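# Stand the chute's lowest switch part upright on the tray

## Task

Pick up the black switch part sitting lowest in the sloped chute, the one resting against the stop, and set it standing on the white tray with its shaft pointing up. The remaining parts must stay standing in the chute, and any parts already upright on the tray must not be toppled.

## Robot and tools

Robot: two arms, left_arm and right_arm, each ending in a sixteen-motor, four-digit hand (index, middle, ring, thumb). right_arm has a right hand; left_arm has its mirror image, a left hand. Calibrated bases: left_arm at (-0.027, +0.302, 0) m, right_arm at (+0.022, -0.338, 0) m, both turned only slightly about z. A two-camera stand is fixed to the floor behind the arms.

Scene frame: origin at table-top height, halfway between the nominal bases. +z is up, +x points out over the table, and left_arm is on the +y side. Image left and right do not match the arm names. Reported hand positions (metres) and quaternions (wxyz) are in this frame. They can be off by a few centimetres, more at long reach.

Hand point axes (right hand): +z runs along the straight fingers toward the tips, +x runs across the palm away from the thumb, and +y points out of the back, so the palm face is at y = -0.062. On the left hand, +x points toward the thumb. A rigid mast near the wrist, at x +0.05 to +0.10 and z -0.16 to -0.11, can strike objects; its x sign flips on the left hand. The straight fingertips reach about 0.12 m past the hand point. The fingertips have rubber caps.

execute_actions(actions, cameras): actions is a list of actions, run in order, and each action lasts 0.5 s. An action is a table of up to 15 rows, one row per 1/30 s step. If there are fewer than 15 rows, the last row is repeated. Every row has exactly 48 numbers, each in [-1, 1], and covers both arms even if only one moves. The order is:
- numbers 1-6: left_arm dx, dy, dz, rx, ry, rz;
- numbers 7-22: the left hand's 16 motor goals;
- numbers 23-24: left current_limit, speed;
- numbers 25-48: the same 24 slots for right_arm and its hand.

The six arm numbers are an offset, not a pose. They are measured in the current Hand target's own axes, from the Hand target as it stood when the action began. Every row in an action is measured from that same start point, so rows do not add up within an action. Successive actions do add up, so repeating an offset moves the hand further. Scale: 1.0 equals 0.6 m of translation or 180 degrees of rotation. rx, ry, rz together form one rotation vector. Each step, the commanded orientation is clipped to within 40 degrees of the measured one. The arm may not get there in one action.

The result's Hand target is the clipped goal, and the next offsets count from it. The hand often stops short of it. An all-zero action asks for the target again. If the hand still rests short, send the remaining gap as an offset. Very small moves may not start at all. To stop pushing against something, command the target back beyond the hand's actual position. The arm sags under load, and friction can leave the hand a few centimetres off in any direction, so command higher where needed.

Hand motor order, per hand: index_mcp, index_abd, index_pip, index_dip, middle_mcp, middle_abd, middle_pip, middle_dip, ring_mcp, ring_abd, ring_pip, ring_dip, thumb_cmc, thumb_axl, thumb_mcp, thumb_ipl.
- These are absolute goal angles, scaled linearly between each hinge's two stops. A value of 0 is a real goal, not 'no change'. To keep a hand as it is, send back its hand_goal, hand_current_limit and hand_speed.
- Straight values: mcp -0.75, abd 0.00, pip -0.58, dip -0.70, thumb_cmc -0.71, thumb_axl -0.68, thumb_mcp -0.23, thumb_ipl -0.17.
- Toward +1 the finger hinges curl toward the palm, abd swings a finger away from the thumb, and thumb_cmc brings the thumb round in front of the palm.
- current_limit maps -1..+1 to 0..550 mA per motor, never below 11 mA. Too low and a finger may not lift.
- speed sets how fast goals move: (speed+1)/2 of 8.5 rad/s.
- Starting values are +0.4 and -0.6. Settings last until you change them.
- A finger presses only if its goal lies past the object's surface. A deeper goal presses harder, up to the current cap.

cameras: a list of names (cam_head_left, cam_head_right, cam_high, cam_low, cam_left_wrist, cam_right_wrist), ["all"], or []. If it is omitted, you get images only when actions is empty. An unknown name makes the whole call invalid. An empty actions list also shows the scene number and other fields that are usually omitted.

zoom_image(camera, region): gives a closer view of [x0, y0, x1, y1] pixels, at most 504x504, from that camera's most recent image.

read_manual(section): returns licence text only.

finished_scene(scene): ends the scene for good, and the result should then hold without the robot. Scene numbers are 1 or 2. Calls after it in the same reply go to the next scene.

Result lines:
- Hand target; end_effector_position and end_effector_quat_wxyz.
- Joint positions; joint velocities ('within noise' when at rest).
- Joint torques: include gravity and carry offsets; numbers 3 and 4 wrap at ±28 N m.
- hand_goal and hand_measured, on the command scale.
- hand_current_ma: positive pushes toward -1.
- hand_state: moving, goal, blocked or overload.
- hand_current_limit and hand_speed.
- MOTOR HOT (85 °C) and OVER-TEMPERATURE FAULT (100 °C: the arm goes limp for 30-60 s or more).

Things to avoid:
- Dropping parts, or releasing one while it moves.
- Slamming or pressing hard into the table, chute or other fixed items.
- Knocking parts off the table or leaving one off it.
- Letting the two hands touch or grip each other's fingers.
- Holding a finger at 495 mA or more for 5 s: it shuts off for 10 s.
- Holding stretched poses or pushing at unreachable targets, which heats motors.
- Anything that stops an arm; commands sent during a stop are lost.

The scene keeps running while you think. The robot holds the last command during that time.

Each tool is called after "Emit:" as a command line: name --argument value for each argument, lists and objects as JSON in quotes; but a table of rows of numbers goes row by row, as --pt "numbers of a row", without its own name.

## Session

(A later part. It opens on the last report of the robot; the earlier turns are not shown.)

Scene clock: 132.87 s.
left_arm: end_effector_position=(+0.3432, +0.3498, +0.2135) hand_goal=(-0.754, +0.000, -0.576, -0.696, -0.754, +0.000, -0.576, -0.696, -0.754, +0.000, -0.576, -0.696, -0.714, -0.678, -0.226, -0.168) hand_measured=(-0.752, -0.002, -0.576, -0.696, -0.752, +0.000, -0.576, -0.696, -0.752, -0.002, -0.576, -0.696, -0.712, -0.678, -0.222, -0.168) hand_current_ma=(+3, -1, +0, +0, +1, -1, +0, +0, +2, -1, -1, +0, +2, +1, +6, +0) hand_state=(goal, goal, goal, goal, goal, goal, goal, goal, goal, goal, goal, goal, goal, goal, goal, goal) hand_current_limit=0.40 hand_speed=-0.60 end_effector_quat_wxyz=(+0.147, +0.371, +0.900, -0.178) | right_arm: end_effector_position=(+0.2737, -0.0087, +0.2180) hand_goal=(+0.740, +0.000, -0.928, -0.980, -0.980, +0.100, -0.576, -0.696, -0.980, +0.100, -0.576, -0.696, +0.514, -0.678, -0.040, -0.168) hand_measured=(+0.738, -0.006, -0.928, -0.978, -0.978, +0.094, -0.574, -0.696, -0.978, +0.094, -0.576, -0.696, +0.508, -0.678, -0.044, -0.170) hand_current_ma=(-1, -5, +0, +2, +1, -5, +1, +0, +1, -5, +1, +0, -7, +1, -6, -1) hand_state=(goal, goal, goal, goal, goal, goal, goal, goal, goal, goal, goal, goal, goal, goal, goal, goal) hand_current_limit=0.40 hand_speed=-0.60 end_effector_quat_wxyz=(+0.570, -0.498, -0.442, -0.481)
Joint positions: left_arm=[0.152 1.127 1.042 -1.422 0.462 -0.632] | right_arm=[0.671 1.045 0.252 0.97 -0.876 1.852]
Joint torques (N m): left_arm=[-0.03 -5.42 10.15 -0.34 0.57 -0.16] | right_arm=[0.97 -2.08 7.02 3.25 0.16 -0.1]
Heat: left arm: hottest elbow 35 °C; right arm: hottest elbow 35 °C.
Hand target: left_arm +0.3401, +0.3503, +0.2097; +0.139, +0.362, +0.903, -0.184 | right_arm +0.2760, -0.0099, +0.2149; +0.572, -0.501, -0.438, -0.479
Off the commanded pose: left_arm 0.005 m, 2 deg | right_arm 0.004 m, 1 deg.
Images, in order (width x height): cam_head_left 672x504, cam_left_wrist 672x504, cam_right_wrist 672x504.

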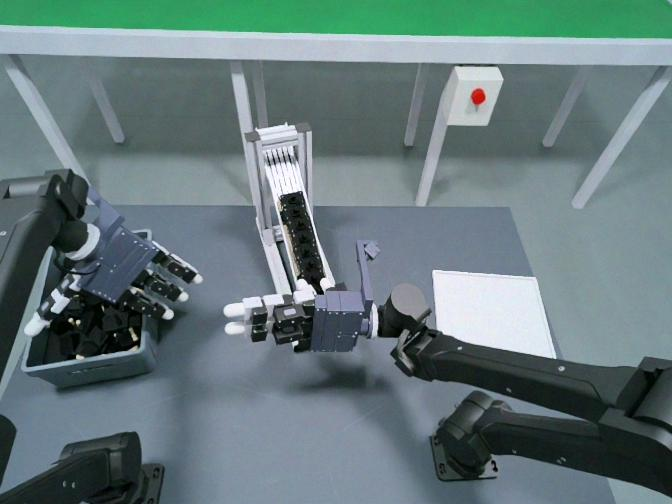

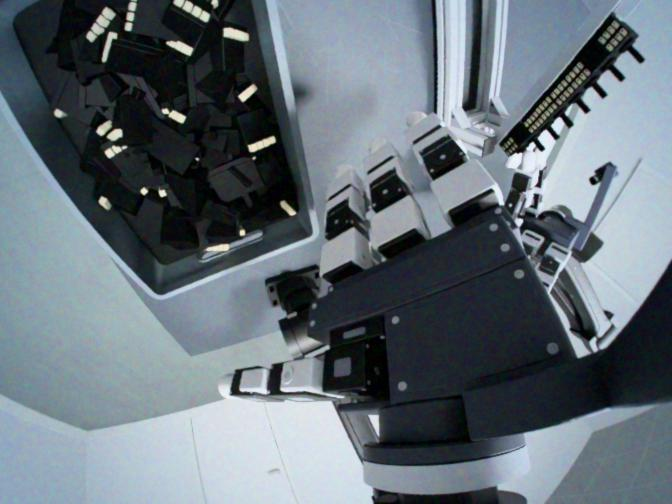

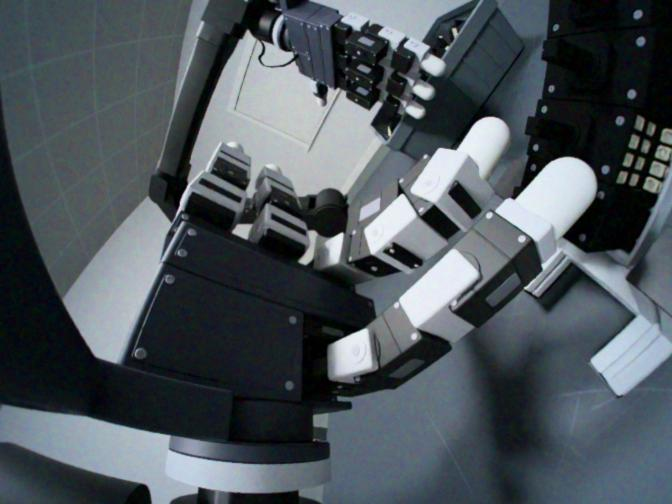

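Emit:
execute_actions --actions '[[[0,0,0,0,0,0,-0.754,0,-0.576,-0.696,-0.754,0,-0.576,-0.696,-0.754,0,-0.576,-0.696,-0.714,-0.678,-0.226,-0.168,0.4,-0.6,-0.0212,0.0,-0.0033,0,0,0,0.74,0,-0.927,-0.98,-0.98,0.1,-0.576,-0.696,-0.98,0.1,-0.576,-0.696,0.514,-0.678,-0.04,-0.168,0.4,-0.6]]]' --cameras '["cam_head_left","cam_left_wrist","cam_right_wrist"]'

Emit:
zoom_image --camera "cam_left_wrist" --region '[480, 90, 620, 210]'

Emit:
zoom_image --camera "cam_head_left" --region '[270, 220, 350, 300]'

Emit:
zoom_image --camera "cam_right_wrist" --region '[420, 80, 660, 280]'

Scene clock: 145.73 s.
left_arm: end_effector_position=(+0.3432, +0.3498, +0.2135) hand_goal=(-0.754, +0.000, -0.576, -0.696, -0.754, +0.000, -0.576, -0.696, -0.754, +0.000, -0.576, -0.696, -0.714, -0.678, -0.226, -0.168) hand_measured=(-0.752, -0.002, -0.576, -0.696, -0.752, +0.000, -0.576, -0.696, -0.752, -0.002, -0.576, -0.696, -0.712, -0.678, -0.222, -0.168) hand_current_ma=(+3, -1, +0, +0, +1, -1, +0, +0, +2, -1, -1, +0, +2, +1, +6, +0) hand_state=(goal, goal, goal, goal, goal, goal, goal, goal, goal, goal, goal, goal, goal, goal, goal, goal) hand_current_limit=0.40 hand_speed=-0.60 end_effector_quat_wxyz=(+0.147, +0.371, +0.900, -0.178) | right_arm: end_effector_position=(+0.2728, -0.0098, +0.2056) hand_goal=(+0.740, +0.000, -0.928, -0.980, -0.980, +0.100, -0.576, -0.696, -0.980, +0.100, -0.576, -0.696, +0.514, -0.678, -0.040, -0.168) hand_measured=(+0.738, -0.006, -0.928, -0.978, -0.978, +0.094, -0.574, -0.696, -0.978, +0.094, -0.576, -0.696, +0.512, -0.676, -0.046, -0.170) hand_current_ma=(-1, -5, +0, +2, +1, -5, +1, +0, +1, -5, +1, +0, -1, +1, -8, -1) hand_state=(goal, goal, goal, goal, goal, goal, goal, goal, goal, goal, goal, goal, goal, goal, goal, goal) hand_current_limit=0.40 hand_speed=-0.60 end_effector_quat_wxyz=(+0.570, -0.498, -0.442, -0.481)
Joint positions: left_arm=[0.152 1.127 1.042 -1.422 0.462 -0.632] | right_arm=[0.671 1.098 0.231 1.044 -0.874 1.852]
Joint torques (N m): left_arm=[0.03 -5.3 10.15 -0.31 0.56 -0.16] | right_arm=[1.49 -2.26 6.53 3.25 0.23 -0.12]
Heat: left arm: hottest elbow 35 °C; right arm: hottest elbow 35 °C.
Hand target: left_arm +0.3401, +0.3503, +0.2097; +0.139, +0.362, +0.903, -0.184 | right_arm +0.2741, -0.0104, +0.2023; +0.572, -0.501, -0.438, -0.480
Off the commanded pose: left_arm 0.005 m, 2 deg | right_arm 0.004 m, 1 deg.
Images, in order (width x height): cam_head_left 672x504, cam_left_wrist 672x504, cam_right_wrist 672x504.

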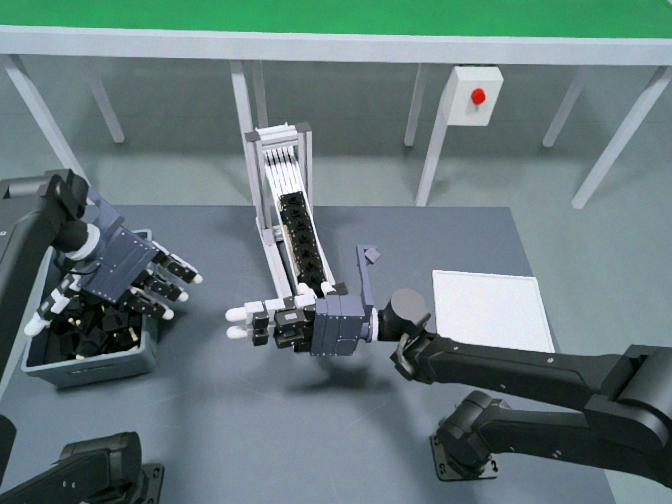

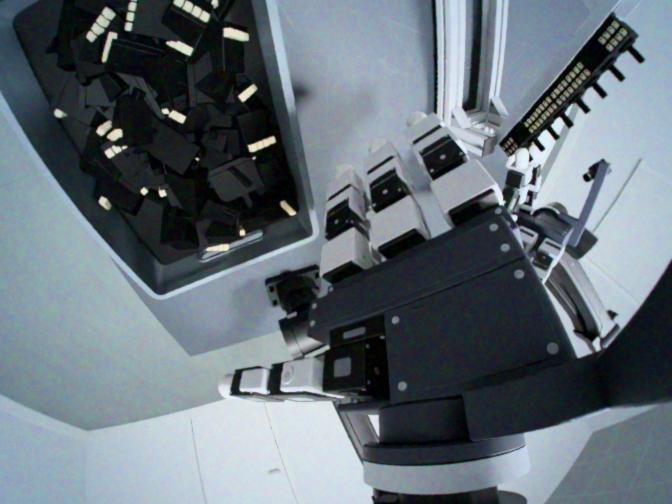

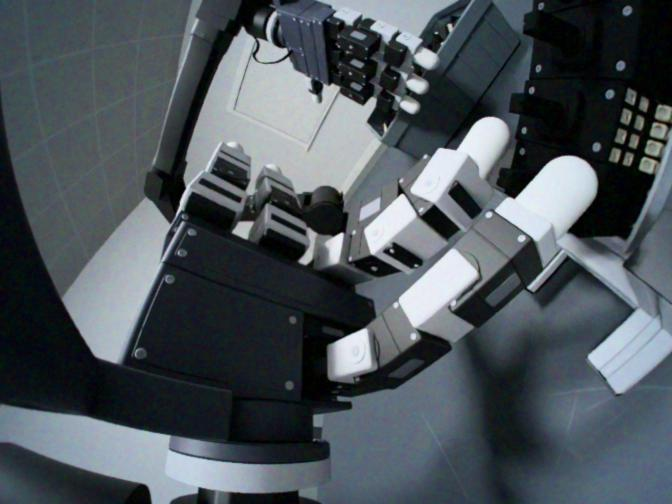

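Scaled by 3.600 from the camera's 672x504 image, which has a finer 960x720 frame.

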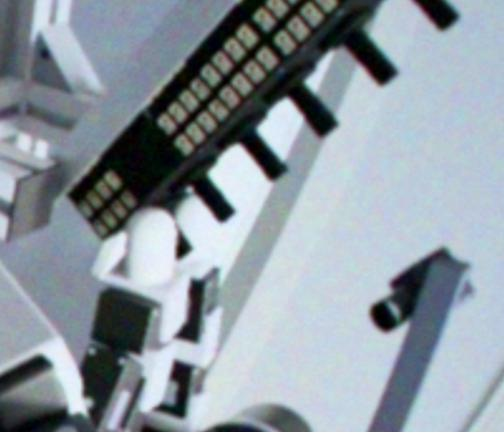

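Scaled by 6.300.

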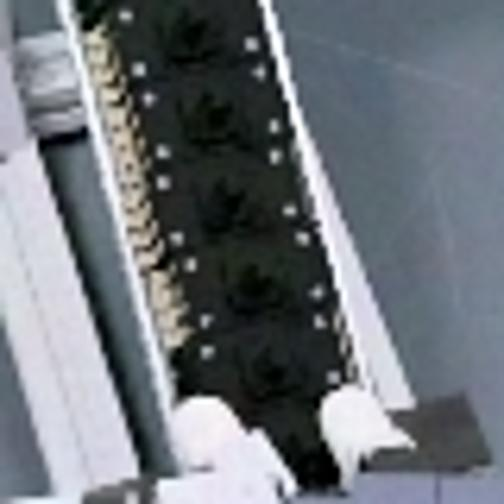

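Scaled by 2.100 from the camera's 672x504 image, which has a finer 960x720 frame.

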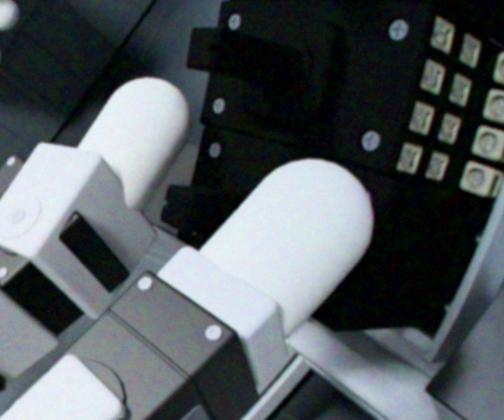

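Emit:
execute_actions --actions '[[[0,0,0,0,0,0,-0.754,0,-0.576,-0.696,-0.754,0,-0.576,-0.696,-0.754,0,-0.576,-0.696,-0.714,-0.678,-0.226,-0.168,0.4,-0.6,0,0.0,0,0,0,0,0.80,0,-0.927,-0.98,-0.98,0.1,-0.576,-0.696,-0.98,0.1,-0.576,-0.696,0.514,-0.678,0.0,-0.168,0.4,-0.8]]]' --cameras '["cam_head_left","cam_left_wrist","cam_right_wrist"]'

Emit:
zoom_image --camera "cam_left_wrist" --region '[490, 110, 590, 190]'

Emit:
zoom_image --camera "cam_head_left" --region '[280, 240, 350, 310]'

Emit:
zoom_image --camera "cam_right_wrist" --region '[420, 80, 660, 280]'

Scene clock: 169.50 s.
left_arm: end_effector_position=(+0.3432, +0.3498, +0.2135) hand_goal=(-0.754, +0.000, -0.576, -0.696, -0.754, +0.000, -0.576, -0.696, -0.754, +0.000, -0.576, -0.696, -0.714, -0.678, -0.226, -0.168) hand_measured=(-0.752, -0.002, -0.576, -0.696, -0.752, +0.000, -0.576, -0.696, -0.752, -0.002, -0.576, -0.696, -0.712, -0.678, -0.222, -0.168) hand_current_ma=(+3, -1, +0, +0, +1, -1, +0, +0, +2, -1, -1, +0, +2, +1, +6, +0) hand_state=(goal, goal, goal, goal, goal, goal, goal, goal, goal, goal, goal, goal, goal, goal, goal, goal) hand_current_limit=0.40 hand_speed=-0.60 end_effector_quat_wxyz=(+0.147, +0.371, +0.900, -0.178) | right_arm: end_effector_position=(+0.2729, -0.0098, +0.2057) hand_goal=(+0.800, +0.000, -0.928, -0.980, -0.980, +0.100, -0.576, -0.696, -0.980, +0.100, -0.576, -0.696, +0.514, -0.678, +0.000, -0.168) hand_measured=(+0.798, -0.006, -0.928, -0.978, -0.978, +0.094, -0.574, -0.696, -0.978, +0.094, -0.576, -0.696, +0.512, -0.676, -0.034, -0.174) hand_current_ma=(-1, -5, +0, +2, +1, -5, +1, +0, +1, -5, +1, +0, -1, +1, -104, -9) hand_state=(goal, goal, goal, goal, goal, goal, goal, goal, goal, goal, goal, goal, goal, goal, blocked, goal) hand_current_limit=0.40 hand_speed=-0.80 end_effector_quat_wxyz=(+0.570, -0.498, -0.442, -0.482)
Joint positions: left_arm=[0.152 1.127 1.042 -1.422 0.462 -0.632] | right_arm=[0.671 1.098 0.231 1.045 -0.874 1.852]
Joint torques (N m): left_arm=[-0.03 -5.42 10.14 -0.28 0.56 -0.16] | right_arm=[1.08 -2.14 6.53 3.3 0.22 -0.11]
Heat: left arm: hottest elbow 35 °C; right arm: hottest elbow 34 °C.
Hand target: left_arm +0.3401, +0.3503, +0.2097; +0.139, +0.362, +0.903, -0.184 | right_arm +0.2741, -0.0104, +0.2024; +0.572, -0.501, -0.438, -0.480
Off the commanded pose: left_arm 0.005 m, 2 deg | right_arm 0.004 m, 1 deg.
Images, in order (width x height): cam_head_left 672x504, cam_left_wrist 672x504, cam_right_wrist 672x504.

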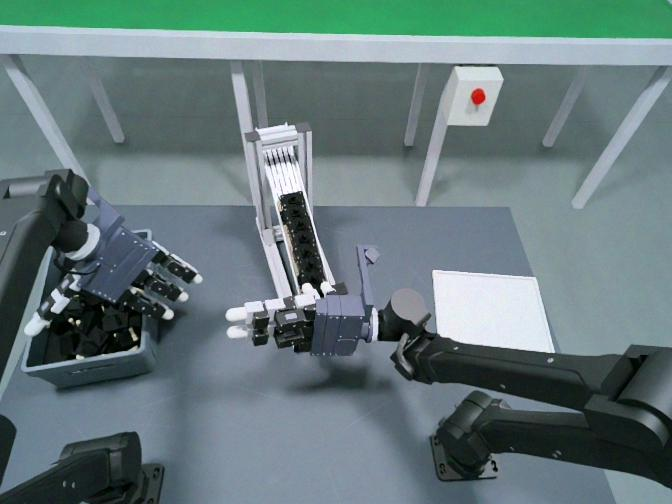

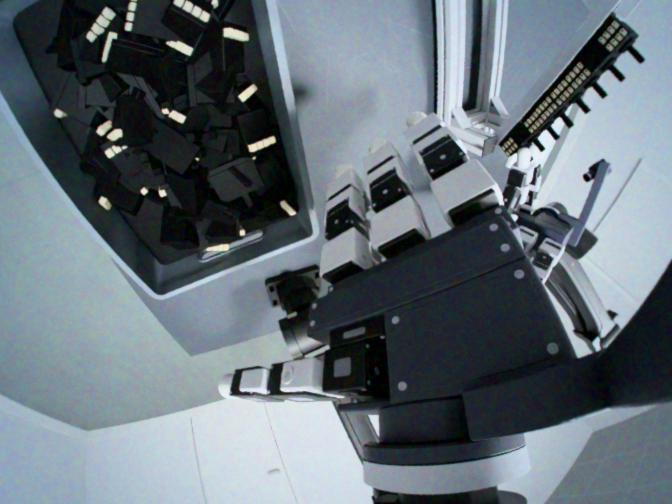

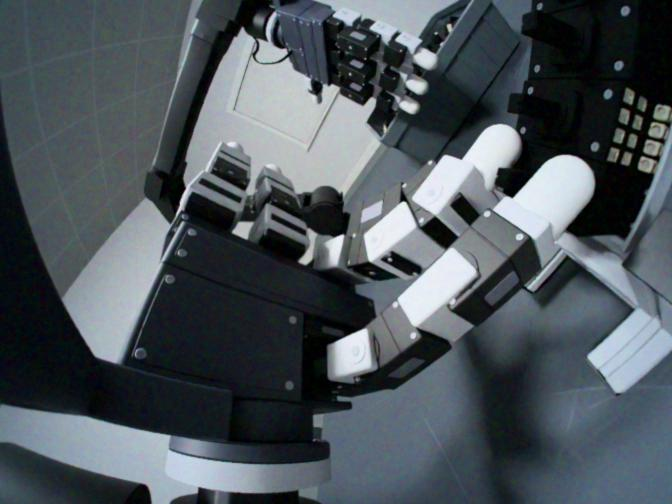

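Scaled by 5.040 from the camera's 672x504 image, which has a finer 960x720 frame.

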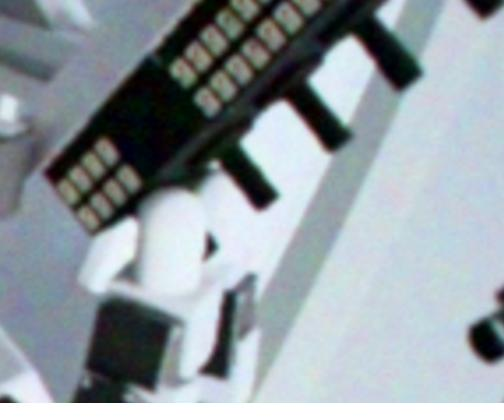

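Scaled by 7.200.

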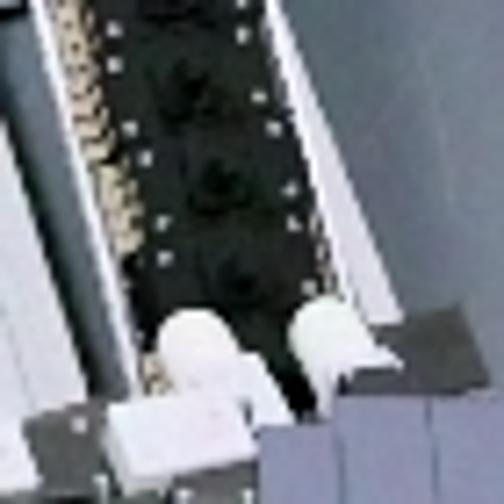

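Scaled by 2.100 from the camera's 672x504 image, which has a finer 960x720 frame.

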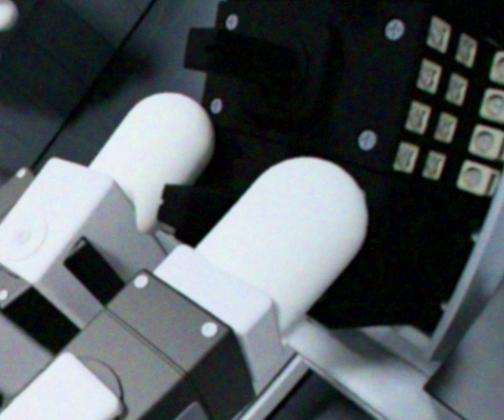

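Emit:
execute_actions --actions '[[[0,0,0,0,0,0,-0.754,0,-0.576,-0.696,-0.754,0,-0.576,-0.696,-0.754,0,-0.576,-0.696,-0.714,-0.678,-0.226,-0.168,0.4,-0.6,0.0075,-0.0042,0,0,0,0,0.80,0,-0.927,-0.98,-0.98,0.1,-0.576,-0.696,-0.98,0.1,-0.576,-0.696,0.514,-0.678,0.0,-0.168,0.4,-0.8]]]' --cameras '["cam_head_left","cam_left_wrist","cam_right_wrist"]'

Emit:
zoom_image --camera "cam_left_wrist" --region '[490, 110, 590, 190]'

Emit:
zoom_image --camera "cam_head_left" --region '[280, 240, 350, 310]'

Emit:
zoom_image --camera "cam_right_wrist" --region '[420, 80, 660, 280]'

Scene clock: 179.50 s.
left_arm: end_effector_position=(+0.3432, +0.3498, +0.2135) hand_goal=(-0.754, +0.000, -0.576, -0.696, -0.754, +0.000, -0.576, -0.696, -0.754, +0.000, -0.576, -0.696, -0.714, -0.678, -0.226, -0.168) hand_measured=(-0.752, -0.002, -0.576, -0.696, -0.752, +0.000, -0.576, -0.696, -0.752, -0.002, -0.576, -0.696, -0.712, -0.678, -0.222, -0.168) hand_current_ma=(+3, -1, +0, +0, +1, -1, +0, +0, +2, -1, -1, +0, +2, +1, +6, +0) hand_state=(goal, goal, goal, goal, goal, goal, goal, goal, goal, goal, goal, goal, goal, goal, goal, goal) hand_current_limit=0.40 hand_speed=-0.60 end_effector_quat_wxyz=(+0.147, +0.371, +0.900, -0.178) | right_arm: end_effector_position=(+0.2729, -0.0103, +0.2064) hand_goal=(+0.800, +0.000, -0.928, -0.980, -0.980, +0.100, -0.576, -0.696, -0.980, +0.100, -0.576, -0.696, +0.514, -0.678, +0.000, -0.168) hand_measured=(+0.798, -0.006, -0.928, -0.978, -0.978, +0.094, -0.574, -0.696, -0.978, +0.094, -0.576, -0.696, +0.510, -0.678, -0.022, -0.174) hand_current_ma=(-1, -5, +0, +2, +1, -5, +1, +0, +1, -5, +1, +0, -3, +1, -55, -9) hand_state=(goal, goal, goal, goal, goal, goal, goal, goal, goal, goal, goal, goal, goal, goal, blocked, goal) hand_current_limit=0.40 hand_speed=-0.80 end_effector_quat_wxyz=(+0.570, -0.499, -0.441, -0.482)
Joint positions: left_arm=[0.152 1.127 1.042 -1.422 0.462 -0.632] | right_arm=[0.671 1.091 0.231 1.037 -0.871 1.852]
Joint torques (N m): left_arm=[0.15 -5.25 10.14 -0.29 0.56 -0.16] | right_arm=[1.55 -4.25 6.71 2.18 0.22 -0.12]
Heat: left arm: hottest elbow 35 °C; right arm: hottest elbow 33 °C.
Hand target: left_arm +0.3401, +0.3503, +0.2097; +0.139, +0.362, +0.903, -0.184 | right_arm +0.2723, -0.0110, +0.2071; +0.572, -0.501, -0.438, -0.479
Off the commanded pose: left_arm 0.005 m, 2 deg | right_arm 0.001 m, 1 deg.
Images, in order (width x height): cam_head_left 672x504, cam_left_wrist 672x504, cam_right_wrist 672x504.

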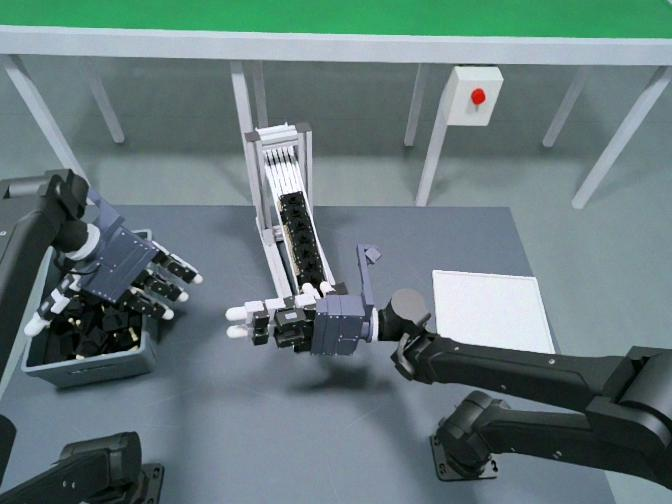

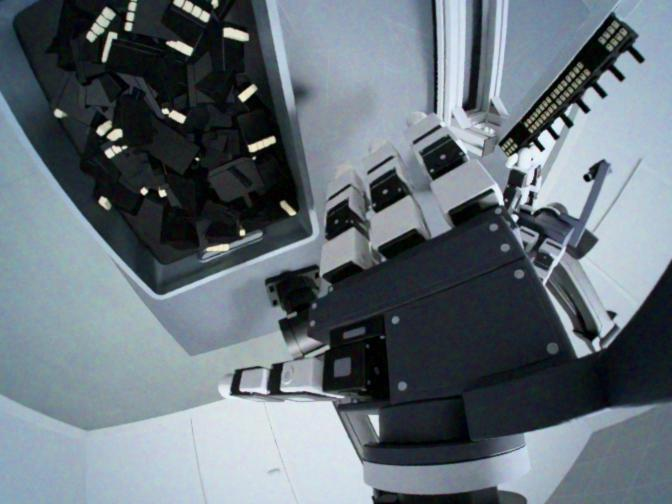

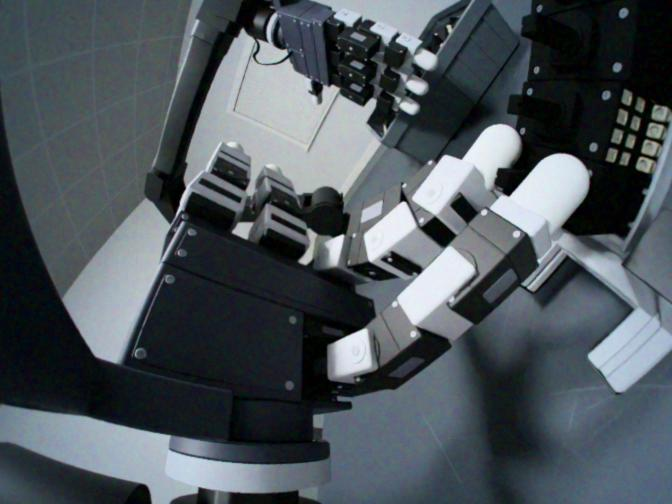

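Scaled by 5.040 from the camera's 672x504 image, which has a finer 960x720 frame.

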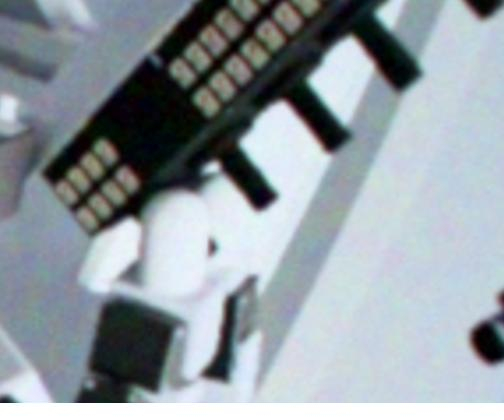

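Scaled by 7.200.

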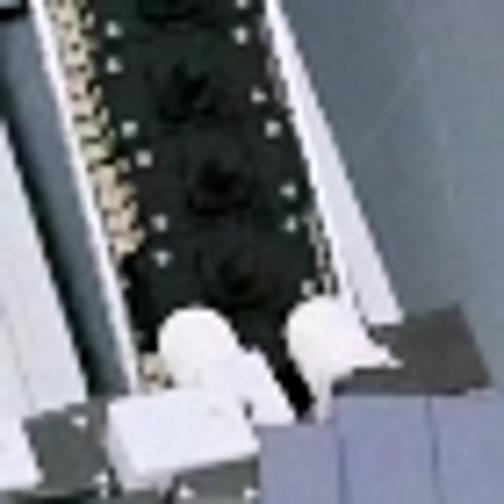

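Scaled by 2.100 from the camera's 672x504 image, which has a finer 960x720 frame.

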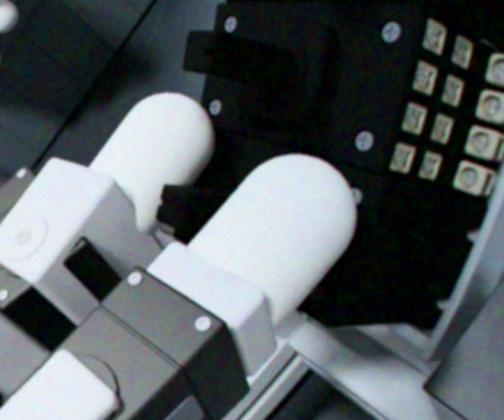

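Emit:
execute_actions --actions '[[[0,0,0,0,0,0,-0.754,0,-0.576,-0.696,-0.754,0,-0.576,-0.696,-0.754,0,-0.576,-0.696,-0.714,-0.678,-0.226,-0.168,0.4,-0.6,0.0085,-0.0035,0,0,0,0,0.80,0,-0.927,-0.98,-0.98,0.1,-0.576,-0.696,-0.98,0.1,-0.576,-0.696,0.514,-0.678,0.0,-0.168,0.4,-0.8]]]' --cameras '["cam_left_wrist","cam_right_wrist"]'

Emit:
zoom_image --camera "cam_left_wrist" --region '[490, 110, 590, 190]'

Emit:
zoom_image --camera "cam_right_wrist" --region '[420, 80, 660, 280]'

Scene clock: 182.47 s.
left_arm: end_effector_position=(+0.3432, +0.3498, +0.2135) hand_goal=(-0.754, +0.000, -0.576, -0.696, -0.754, +0.000, -0.576, -0.696, -0.754, +0.000, -0.576, -0.696, -0.714, -0.678, -0.226, -0.168) hand_measured=(-0.752, -0.002, -0.576, -0.696, -0.752, +0.000, -0.576, -0.696, -0.752, -0.002, -0.576, -0.696, -0.712, -0.678, -0.222, -0.168) hand_current_ma=(+3, -1, +0, +0, +1, -1, +0, +0, +2, -1, -1, +0, +2, +1, +6, +0) hand_state=(goal, goal, goal, goal, goal, goal, goal, goal, goal, goal, goal, goal, goal, goal, goal, goal) hand_current_limit=0.40 hand_speed=-0.60 end_effector_quat_wxyz=(+0.147, +0.371, +0.900, -0.178) | right_arm: end_effector_position=(+0.2710, -0.0123, +0.2109) hand_goal=(+0.800, +0.000, -0.928, -0.980, -0.980, +0.100, -0.576, -0.696, -0.980, +0.100, -0.576, -0.696, +0.514, -0.678, +0.000, -0.168) hand_measured=(+0.798, -0.006, -0.928, -0.978, -0.978, +0.094, -0.574, -0.696, -0.978, +0.094, -0.576, -0.696, +0.508, -0.678, -0.004, -0.170) hand_current_ma=(-1, -5, +0, +2, +1, -5, +1, +0, +1, -5, +1, +0, -7, +0, -6, -4) hand_state=(goal, goal, goal, goal, goal, goal, goal, goal, goal, goal, goal, goal, goal, goal, goal, goal) hand_current_limit=0.40 hand_speed=-0.80 end_effector_quat_wxyz=(+0.569, -0.500, -0.440, -0.482)
Joint positions: left_arm=[0.152 1.127 1.042 -1.422 0.462 -0.632] | right_arm=[0.671 1.055 0.231 1 -0.87 1.852]
Joint torques (N m): left_arm=[-0.09 -5.48 10.15 -0.27 0.56 -0.16] | right_arm=[1.49 -3.55 7.32 2.22 0.25 -0.12]
Heat: left arm: hottest elbow 35 °C; right arm: hottest elbow 33 °C.
Hand target: left_arm +0.3401, +0.3503, +0.2097; +0.139, +0.362, +0.903, -0.184 | right_arm +0.2711, -0.0116, +0.2125; +0.572, -0.501, -0.438, -0.480
Off the commanded pose: left_arm 0.005 m, 2 deg | right_arm 0.002 m, 0 deg.
Images, in order (width x height): cam_left_wrist 672x504, cam_right_wrist 672x504.

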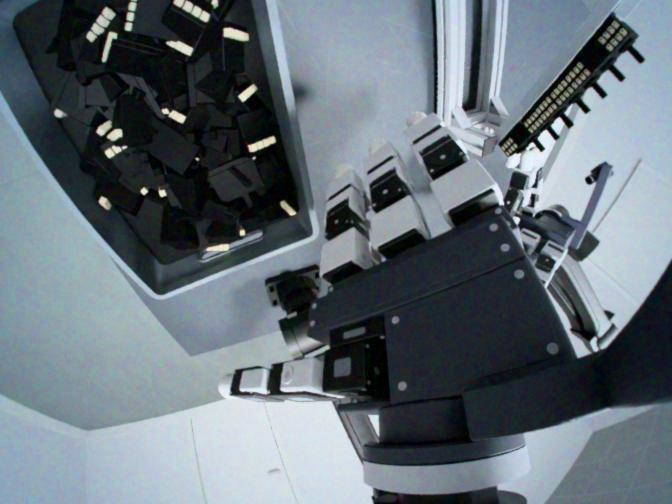

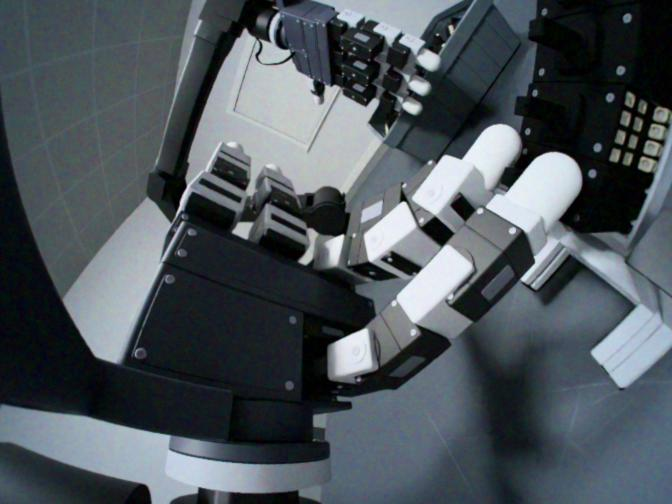

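Scaled by 5.040 from the camera's 672x504 image, which has a finer 960x720 frame.

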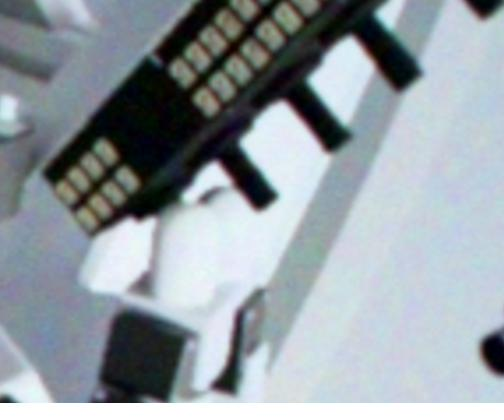

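Scaled by 2.100 from the camera's 672x504 image, which has a finer 960x720 frame.

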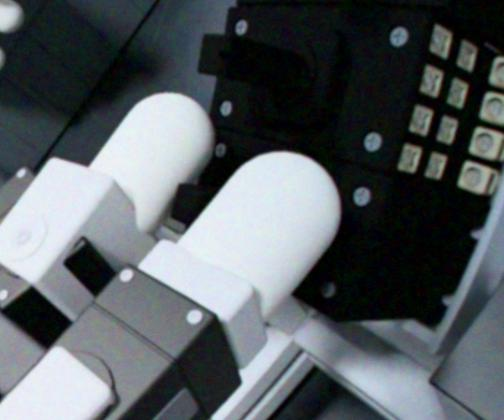

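Emit:
execute_actions --actions '[[[0,0,0,0,0,0,-0.754,0,-0.576,-0.696,-0.754,0,-0.576,-0.696,-0.754,0,-0.576,-0.696,-0.714,-0.678,-0.226,-0.168,0.4,-0.6,0,0,0,0,0,0,0.87,0,-0.927,-0.98,-0.98,0.1,-0.576,-0.696,-0.98,0.1,-0.576,-0.696,0.514,-0.678,0.05,-0.168,0.4,-0.9]]]' --cameras '["cam_head_left","cam_left_wrist","cam_right_wrist"]'

Emit:
zoom_image --camera "cam_left_wrist" --region '[490, 110, 590, 190]'

Emit:
zoom_image --camera "cam_head_left" --region '[280, 240, 350, 310]'

Emit:
zoom_image --camera "cam_right_wrist" --region '[420, 80, 660, 280]'

Scene clock: 186.03 s.
left_arm: end_effector_position=(+0.3432, +0.3498, +0.2135) hand_goal=(-0.754, +0.000, -0.576, -0.696, -0.754, +0.000, -0.576, -0.696, -0.754, +0.000, -0.576, -0.696, -0.714, -0.678, -0.226, -0.168) hand_measured=(-0.752, -0.002, -0.576, -0.696, -0.752, +0.000, -0.576, -0.696, -0.752, -0.002, -0.576, -0.696, -0.712, -0.678, -0.222, -0.168) hand_current_ma=(+3, -1, +0, +0, +1, -1, +0, +0, +2, -1, -1, +0, +2, +1, +6, +0) hand_state=(goal, goal, goal, goal, goal, goal, goal, goal, goal, goal, goal, goal, goal, goal, goal, goal) hand_current_limit=0.40 hand_speed=-0.60 end_effector_quat_wxyz=(+0.147, +0.371, +0.900, -0.178) | right_arm: end_effector_position=(+0.2711, -0.0124, +0.2109) hand_goal=(+0.870, +0.000, -0.928, -0.980, -0.980, +0.100, -0.576, -0.696, -0.980, +0.100, -0.576, -0.696, +0.514, -0.678, +0.050, -0.168) hand_measured=(+0.826, -0.006, -0.936, -0.982, -0.978, +0.094, -0.574, -0.696, -0.978, +0.094, -0.576, -0.696, +0.508, -0.678, +0.008, -0.174) hand_current_ma=(-111, -5, -11, -1, +1, -5, +1, +0, +1, -5, +1, +0, -7, +0, -133, -12) hand_state=(blocked, goal, goal, goal, goal, goal, goal, goal, goal, goal, goal, goal, goal, goal, blocked, goal) hand_current_limit=0.40 hand_speed=-0.90 end_effector_quat_wxyz=(+0.569, -0.500, -0.440, -0.482)
Joint positions: left_arm=[0.152 1.127 1.042 -1.422 0.462 -0.632] | right_arm=[0.671 1.055 0.231 1 -0.869 1.852]
Joint torques (N m): left_arm=[-0.09 -5.3 10.15 -0.28 0.56 -0.16] | right_arm=[1.73 -3.37 7.23 2.22 0.18 -0.12]
Heat: left arm: hottest elbow 35 °C; right arm: hottest elbow 33 °C.
Hand target: left_arm +0.3401, +0.3503, +0.2097; +0.139, +0.362, +0.903, -0.184 | right_arm +0.2710, -0.0116, +0.2125; +0.572, -0.501, -0.438, -0.479
Off the commanded pose: left_arm 0.005 m, 2 deg | right_arm 0.002 m, 0 deg.
Images, in order (width x height): cam_head_left 672x504, cam_left_wrist 672x504, cam_right_wrist 672x504.

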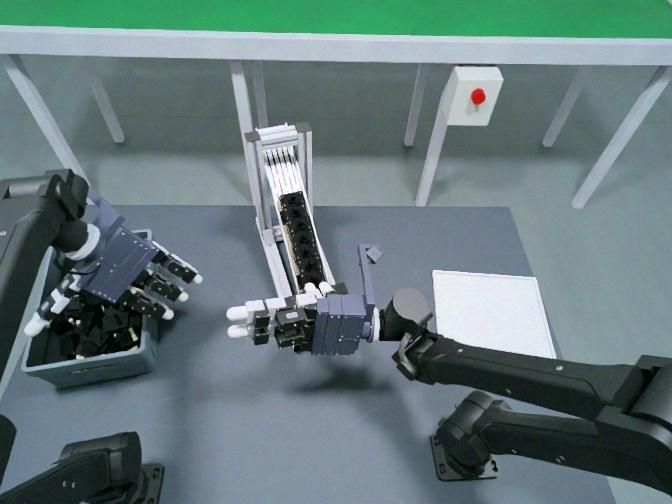

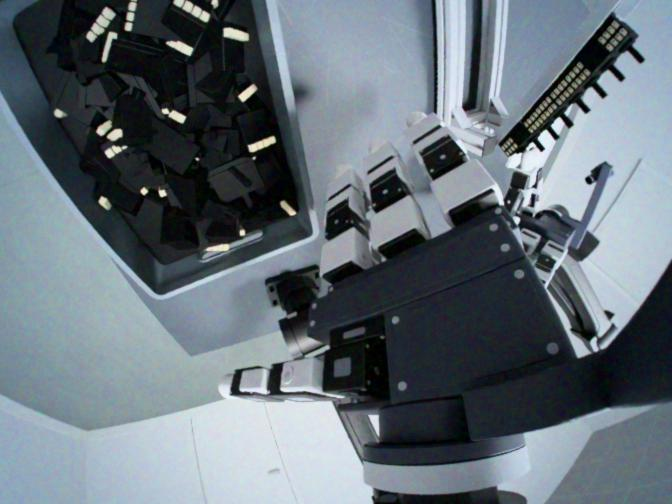

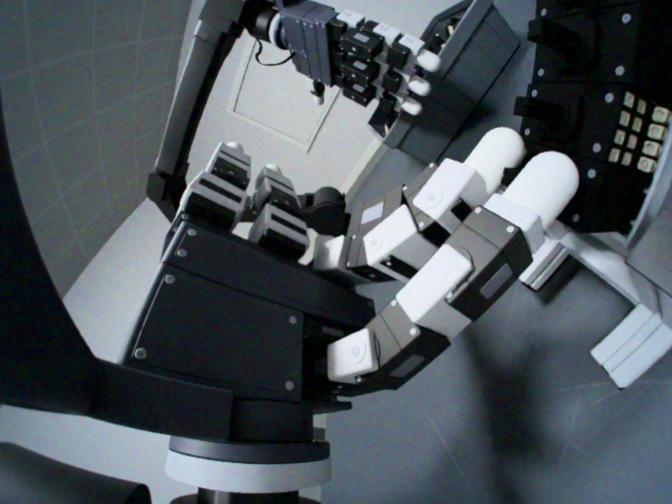

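Scaled by 5.040 from the camera's 672x504 image, which has a finer 960x720 frame.

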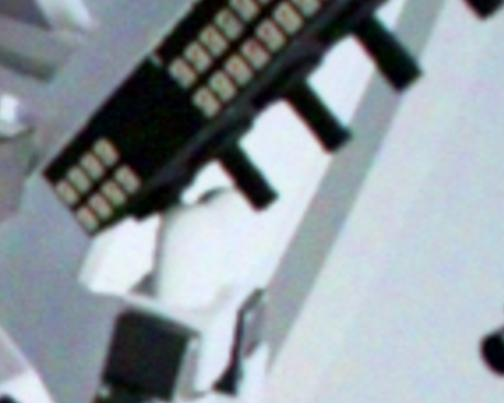

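Scaled by 7.200.

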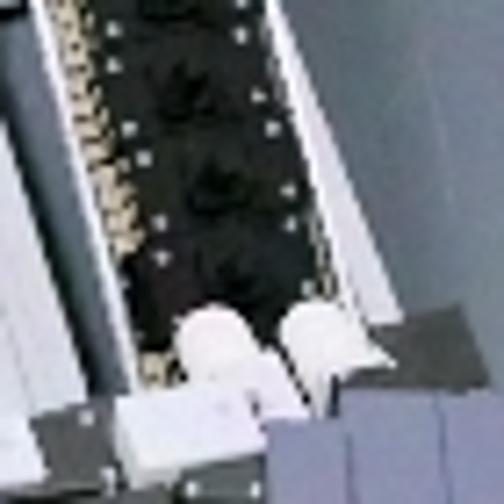

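Scaled by 2.100 from the camera's 672x504 image, which has a finer 960x720 frame.

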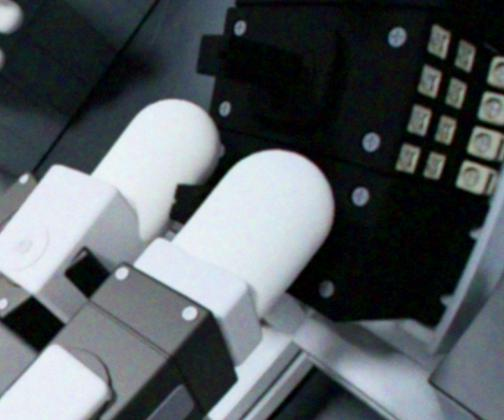

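Emit:
execute_actions --actions '[[[0,0,0,0,0,0,-0.754,0,-0.576,-0.696,-0.754,0,-0.576,-0.696,-0.754,0,-0.576,-0.696,-0.714,-0.678,-0.226,-0.168,0.4,-0.6,0,0,0,0,0,0,0.93,0,-0.927,-0.98,-0.98,0.1,-0.576,-0.696,-0.98,0.1,-0.576,-0.696,0.514,-0.678,0.14,-0.168,0.6,-0.9]]]' --cameras '["cam_left_wrist","cam_right_wrist"]'

Emit:
zoom_image --camera "cam_left_wrist" --region '[490, 110, 590, 190]'

Emit:
zoom_image --camera "cam_right_wrist" --region '[420, 80, 660, 280]'

Scene clock: 189.70 s.
left_arm: end_effector_position=(+0.3432, +0.3498, +0.2135) hand_goal=(-0.754, +0.000, -0.576, -0.696, -0.754, +0.000, -0.576, -0.696, -0.754, +0.000, -0.576, -0.696, -0.714, -0.678, -0.226, -0.168) hand_measured=(-0.752, -0.002, -0.576, -0.696, -0.752, +0.000, -0.576, -0.696, -0.752, -0.002, -0.576, -0.696, -0.712, -0.678, -0.222, -0.168) hand_current_ma=(+3, -1, +0, +0, +1, -1, +0, +0, +2, -1, -1, +0, +2, +1, +6, +0) hand_state=(goal, goal, goal, goal, goal, goal, goal, goal, goal, goal, goal, goal, goal, goal, goal, goal) hand_current_limit=0.40 hand_speed=-0.60 end_effector_quat_wxyz=(+0.147, +0.371, +0.900, -0.178) | right_arm: end_effector_position=(+0.2712, -0.0124, +0.2109) hand_goal=(+0.930, +0.000, -0.928, -0.980, -0.980, +0.100, -0.576, -0.696, -0.980, +0.100, -0.576, -0.696, +0.514, -0.678, +0.140, -0.168) hand_measured=(+0.836, -0.006, -0.954, -0.988, -0.978, +0.094, -0.574, -0.696, -0.978, +0.094, -0.576, -0.696, +0.508, -0.678, +0.026, -0.190) hand_current_ma=(-312, -5, -50, -11, +1, -5, +1, +0, +1, -5, +1, +0, -7, +0, -440, -56) hand_state=(blocked, goal, blocked, goal, goal, goal, goal, goal, goal, goal, goal, goal, goal, goal, blocked, blocked) hand_current_limit=0.60 hand_speed=-0.90 end_effector_quat_wxyz=(+0.569, -0.500, -0.440, -0.482)
Joint positions: left_arm=[0.152 1.127 1.042 -1.422 0.462 -0.632] | right_arm=[0.671 1.055 0.231 1 -0.869 1.852]
Joint torques (N m): left_arm=[0.03 -5.42 10.14 -0.27 0.56 -0.16] | right_arm=[2.02 -3.6 7.32 2.29 0.19 -0.13]
Heat: left arm: hottest elbow 35 °C; right arm: hottest elbow 33 °C.
Hand target: left_arm +0.3401, +0.3503, +0.2097; +0.139, +0.362, +0.903, -0.184 | right_arm +0.2711, -0.0116, +0.2125; +0.572, -0.501, -0.438, -0.480
Off the commanded pose: left_arm 0.005 m, 2 deg | right_arm 0.002 m, 1 deg.
Images, in order (width x height): cam_left_wrist 672x504, cam_right_wrist 672x504.

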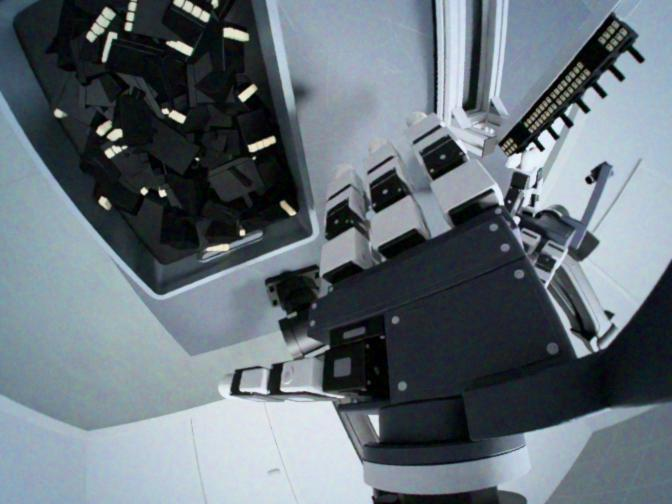

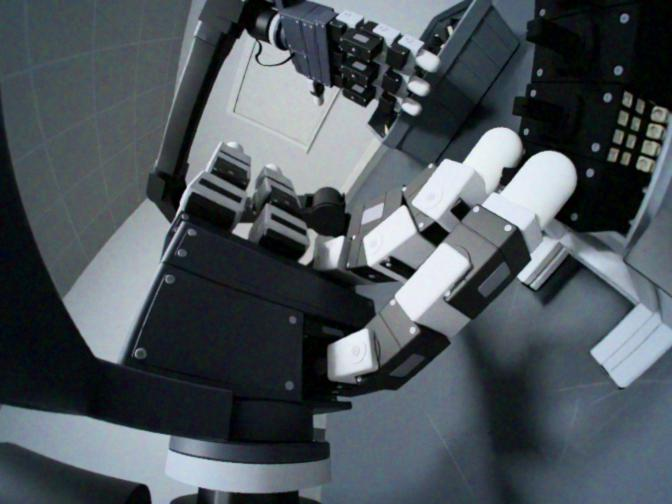

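Scaled by 5.040 from the camera's 672x504 image, which has a finer 960x720 frame.

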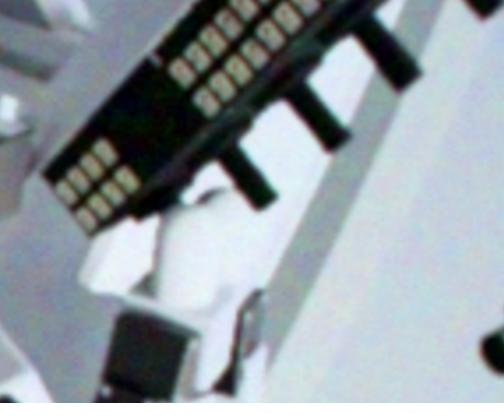

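Scaled by 2.100 from the camera's 672x504 image, which has a finer 960x720 frame.

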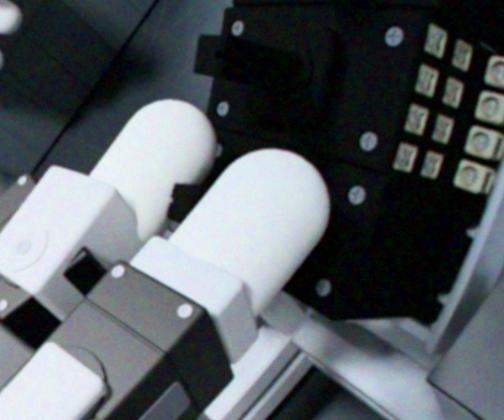

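Emit:
execute_actions --actions '[[[0,0,0,0,0,0,-0.754,0,-0.576,-0.696,-0.754,0,-0.576,-0.696,-0.754,0,-0.576,-0.696,-0.714,-0.678,-0.226,-0.168,0.4,-0.6,0.048,-0.022,0,0,0,0,0.93,0,-0.927,-0.98,-0.98,0.1,-0.576,-0.696,-0.98,0.1,-0.576,-0.696,0.514,-0.678,0.14,-0.168,0.6,-0.9]]]' --cameras '["cam_left_wrist","cam_right_wrist","cam_head_left"]'

Emit:
zoom_image --camera "cam_left_wrist" --region '[490, 100, 630, 220]'

Emit:
zoom_image --camera "cam_right_wrist" --region '[420, 80, 660, 280]'

Scene clock: 193.67 s.
left_arm: end_effector_position=(+0.3432, +0.3498, +0.2135) hand_goal=(-0.754, +0.000, -0.576, -0.696, -0.754, +0.000, -0.576, -0.696, -0.754, +0.000, -0.576, -0.696, -0.714, -0.678, -0.226, -0.168) hand_measured=(-0.752, -0.002, -0.576, -0.696, -0.752, +0.000, -0.576, -0.696, -0.752, -0.002, -0.576, -0.696, -0.712, -0.678, -0.222, -0.168) hand_current_ma=(+3, -1, +0, +0, +1, -1, +0, +0, +2, -1, -1, +0, +2, +1, +6, +0) hand_state=(goal, goal, goal, goal, goal, goal, goal, goal, goal, goal, goal, goal, goal, goal, goal, goal) hand_current_limit=0.40 hand_speed=-0.60 end_effector_quat_wxyz=(+0.147, +0.371, +0.900, -0.178) | right_arm: end_effector_position=(+0.2589, -0.0233, +0.2293) hand_goal=(+0.930, +0.000, -0.928, -0.980, -0.980, +0.100, -0.576, -0.696, -0.980, +0.100, -0.576, -0.696, +0.514, -0.678, +0.140, -0.168) hand_measured=(+0.838, +0.000, -0.962, -0.992, -0.978, +0.094, -0.574, -0.696, -0.978, +0.094, -0.576, -0.696, +0.512, -0.678, +0.036, -0.192) hand_current_ma=(-303, +0, -72, -17, +1, -5, +1, +0, +1, -5, +1, +0, -1, -1, -440, -63) hand_state=(blocked, goal, blocked, goal, goal, goal, goal, goal, goal, goal, goal, goal, goal, goal, blocked, blocked) hand_current_limit=0.60 hand_speed=-0.90 end_effector_quat_wxyz=(+0.570, -0.509, -0.435, -0.477)
Joint positions: left_arm=[0.152 1.127 1.042 -1.422 0.462 -0.632] | right_arm=[0.674 0.874 0.232 0.802 -0.858 1.858]
Joint torques (N m): left_arm=[0.03 -5.36 10.13 -0.31 0.56 -0.16] | right_arm=[2.37 -1.08 10.62 2.07 0.23 -0.21]
Heat: left arm: hottest elbow 35 °C; right arm: hottest elbow 33 °C.
Hand target: left_arm +0.3401, +0.3503, +0.2097; +0.139, +0.362, +0.903, -0.184 | right_arm +0.2626, -0.0153, +0.2426; +0.572, -0.502, -0.438, -0.479
Off the commanded pose: left_arm 0.005 m, 2 deg | right_arm 0.016 m, 1 deg.
Images, in order (width x height): cam_head_left 672x504, cam_left_wrist 672x504, cam_right_wrist 672x504.

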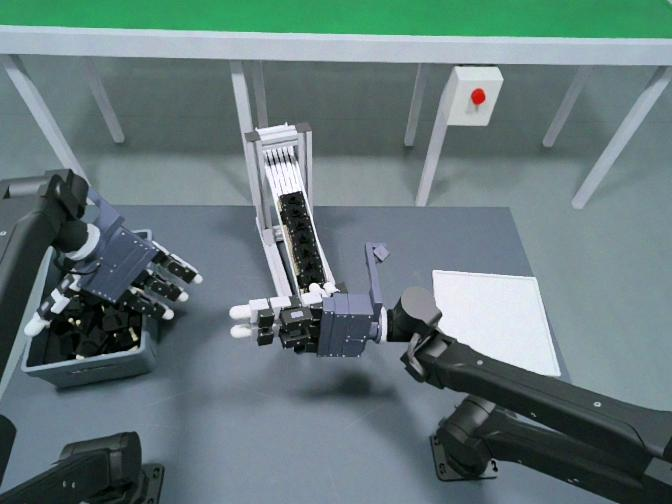

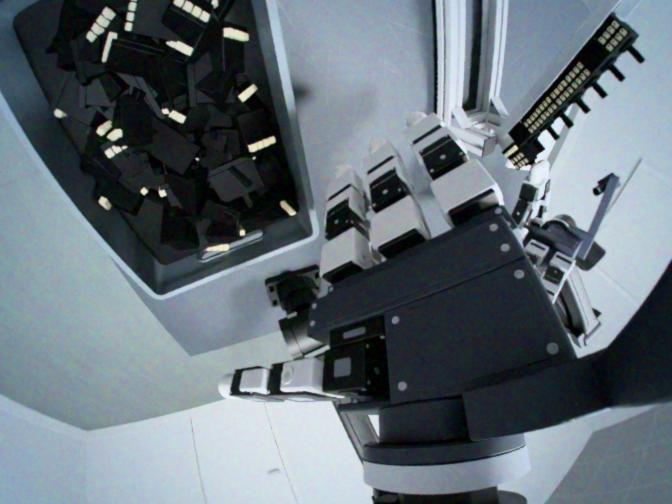

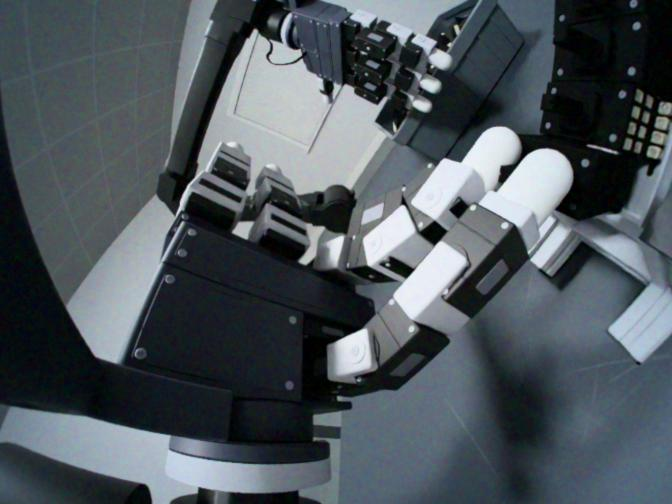

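Scaled by 3.600 from the camera's 672x504 image, which has a finer 960x720 frame.

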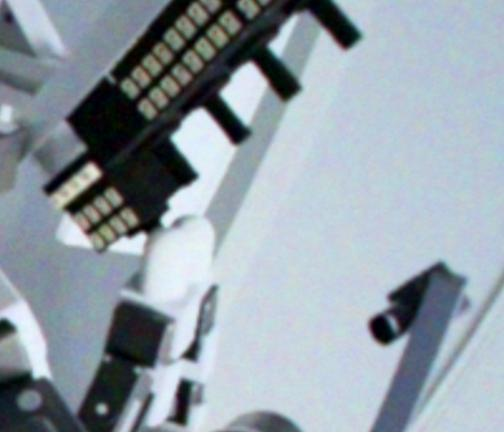

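Scaled by 2.100 from the camera's 672x504 image, which has a finer 960x720 frame.

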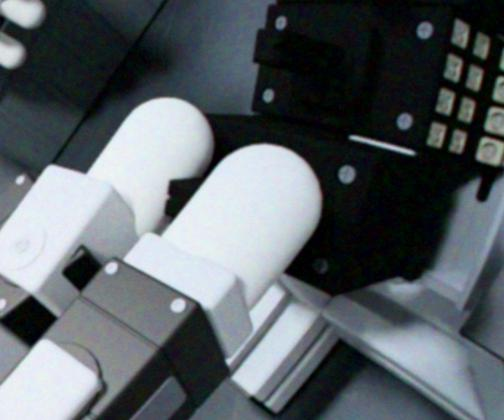

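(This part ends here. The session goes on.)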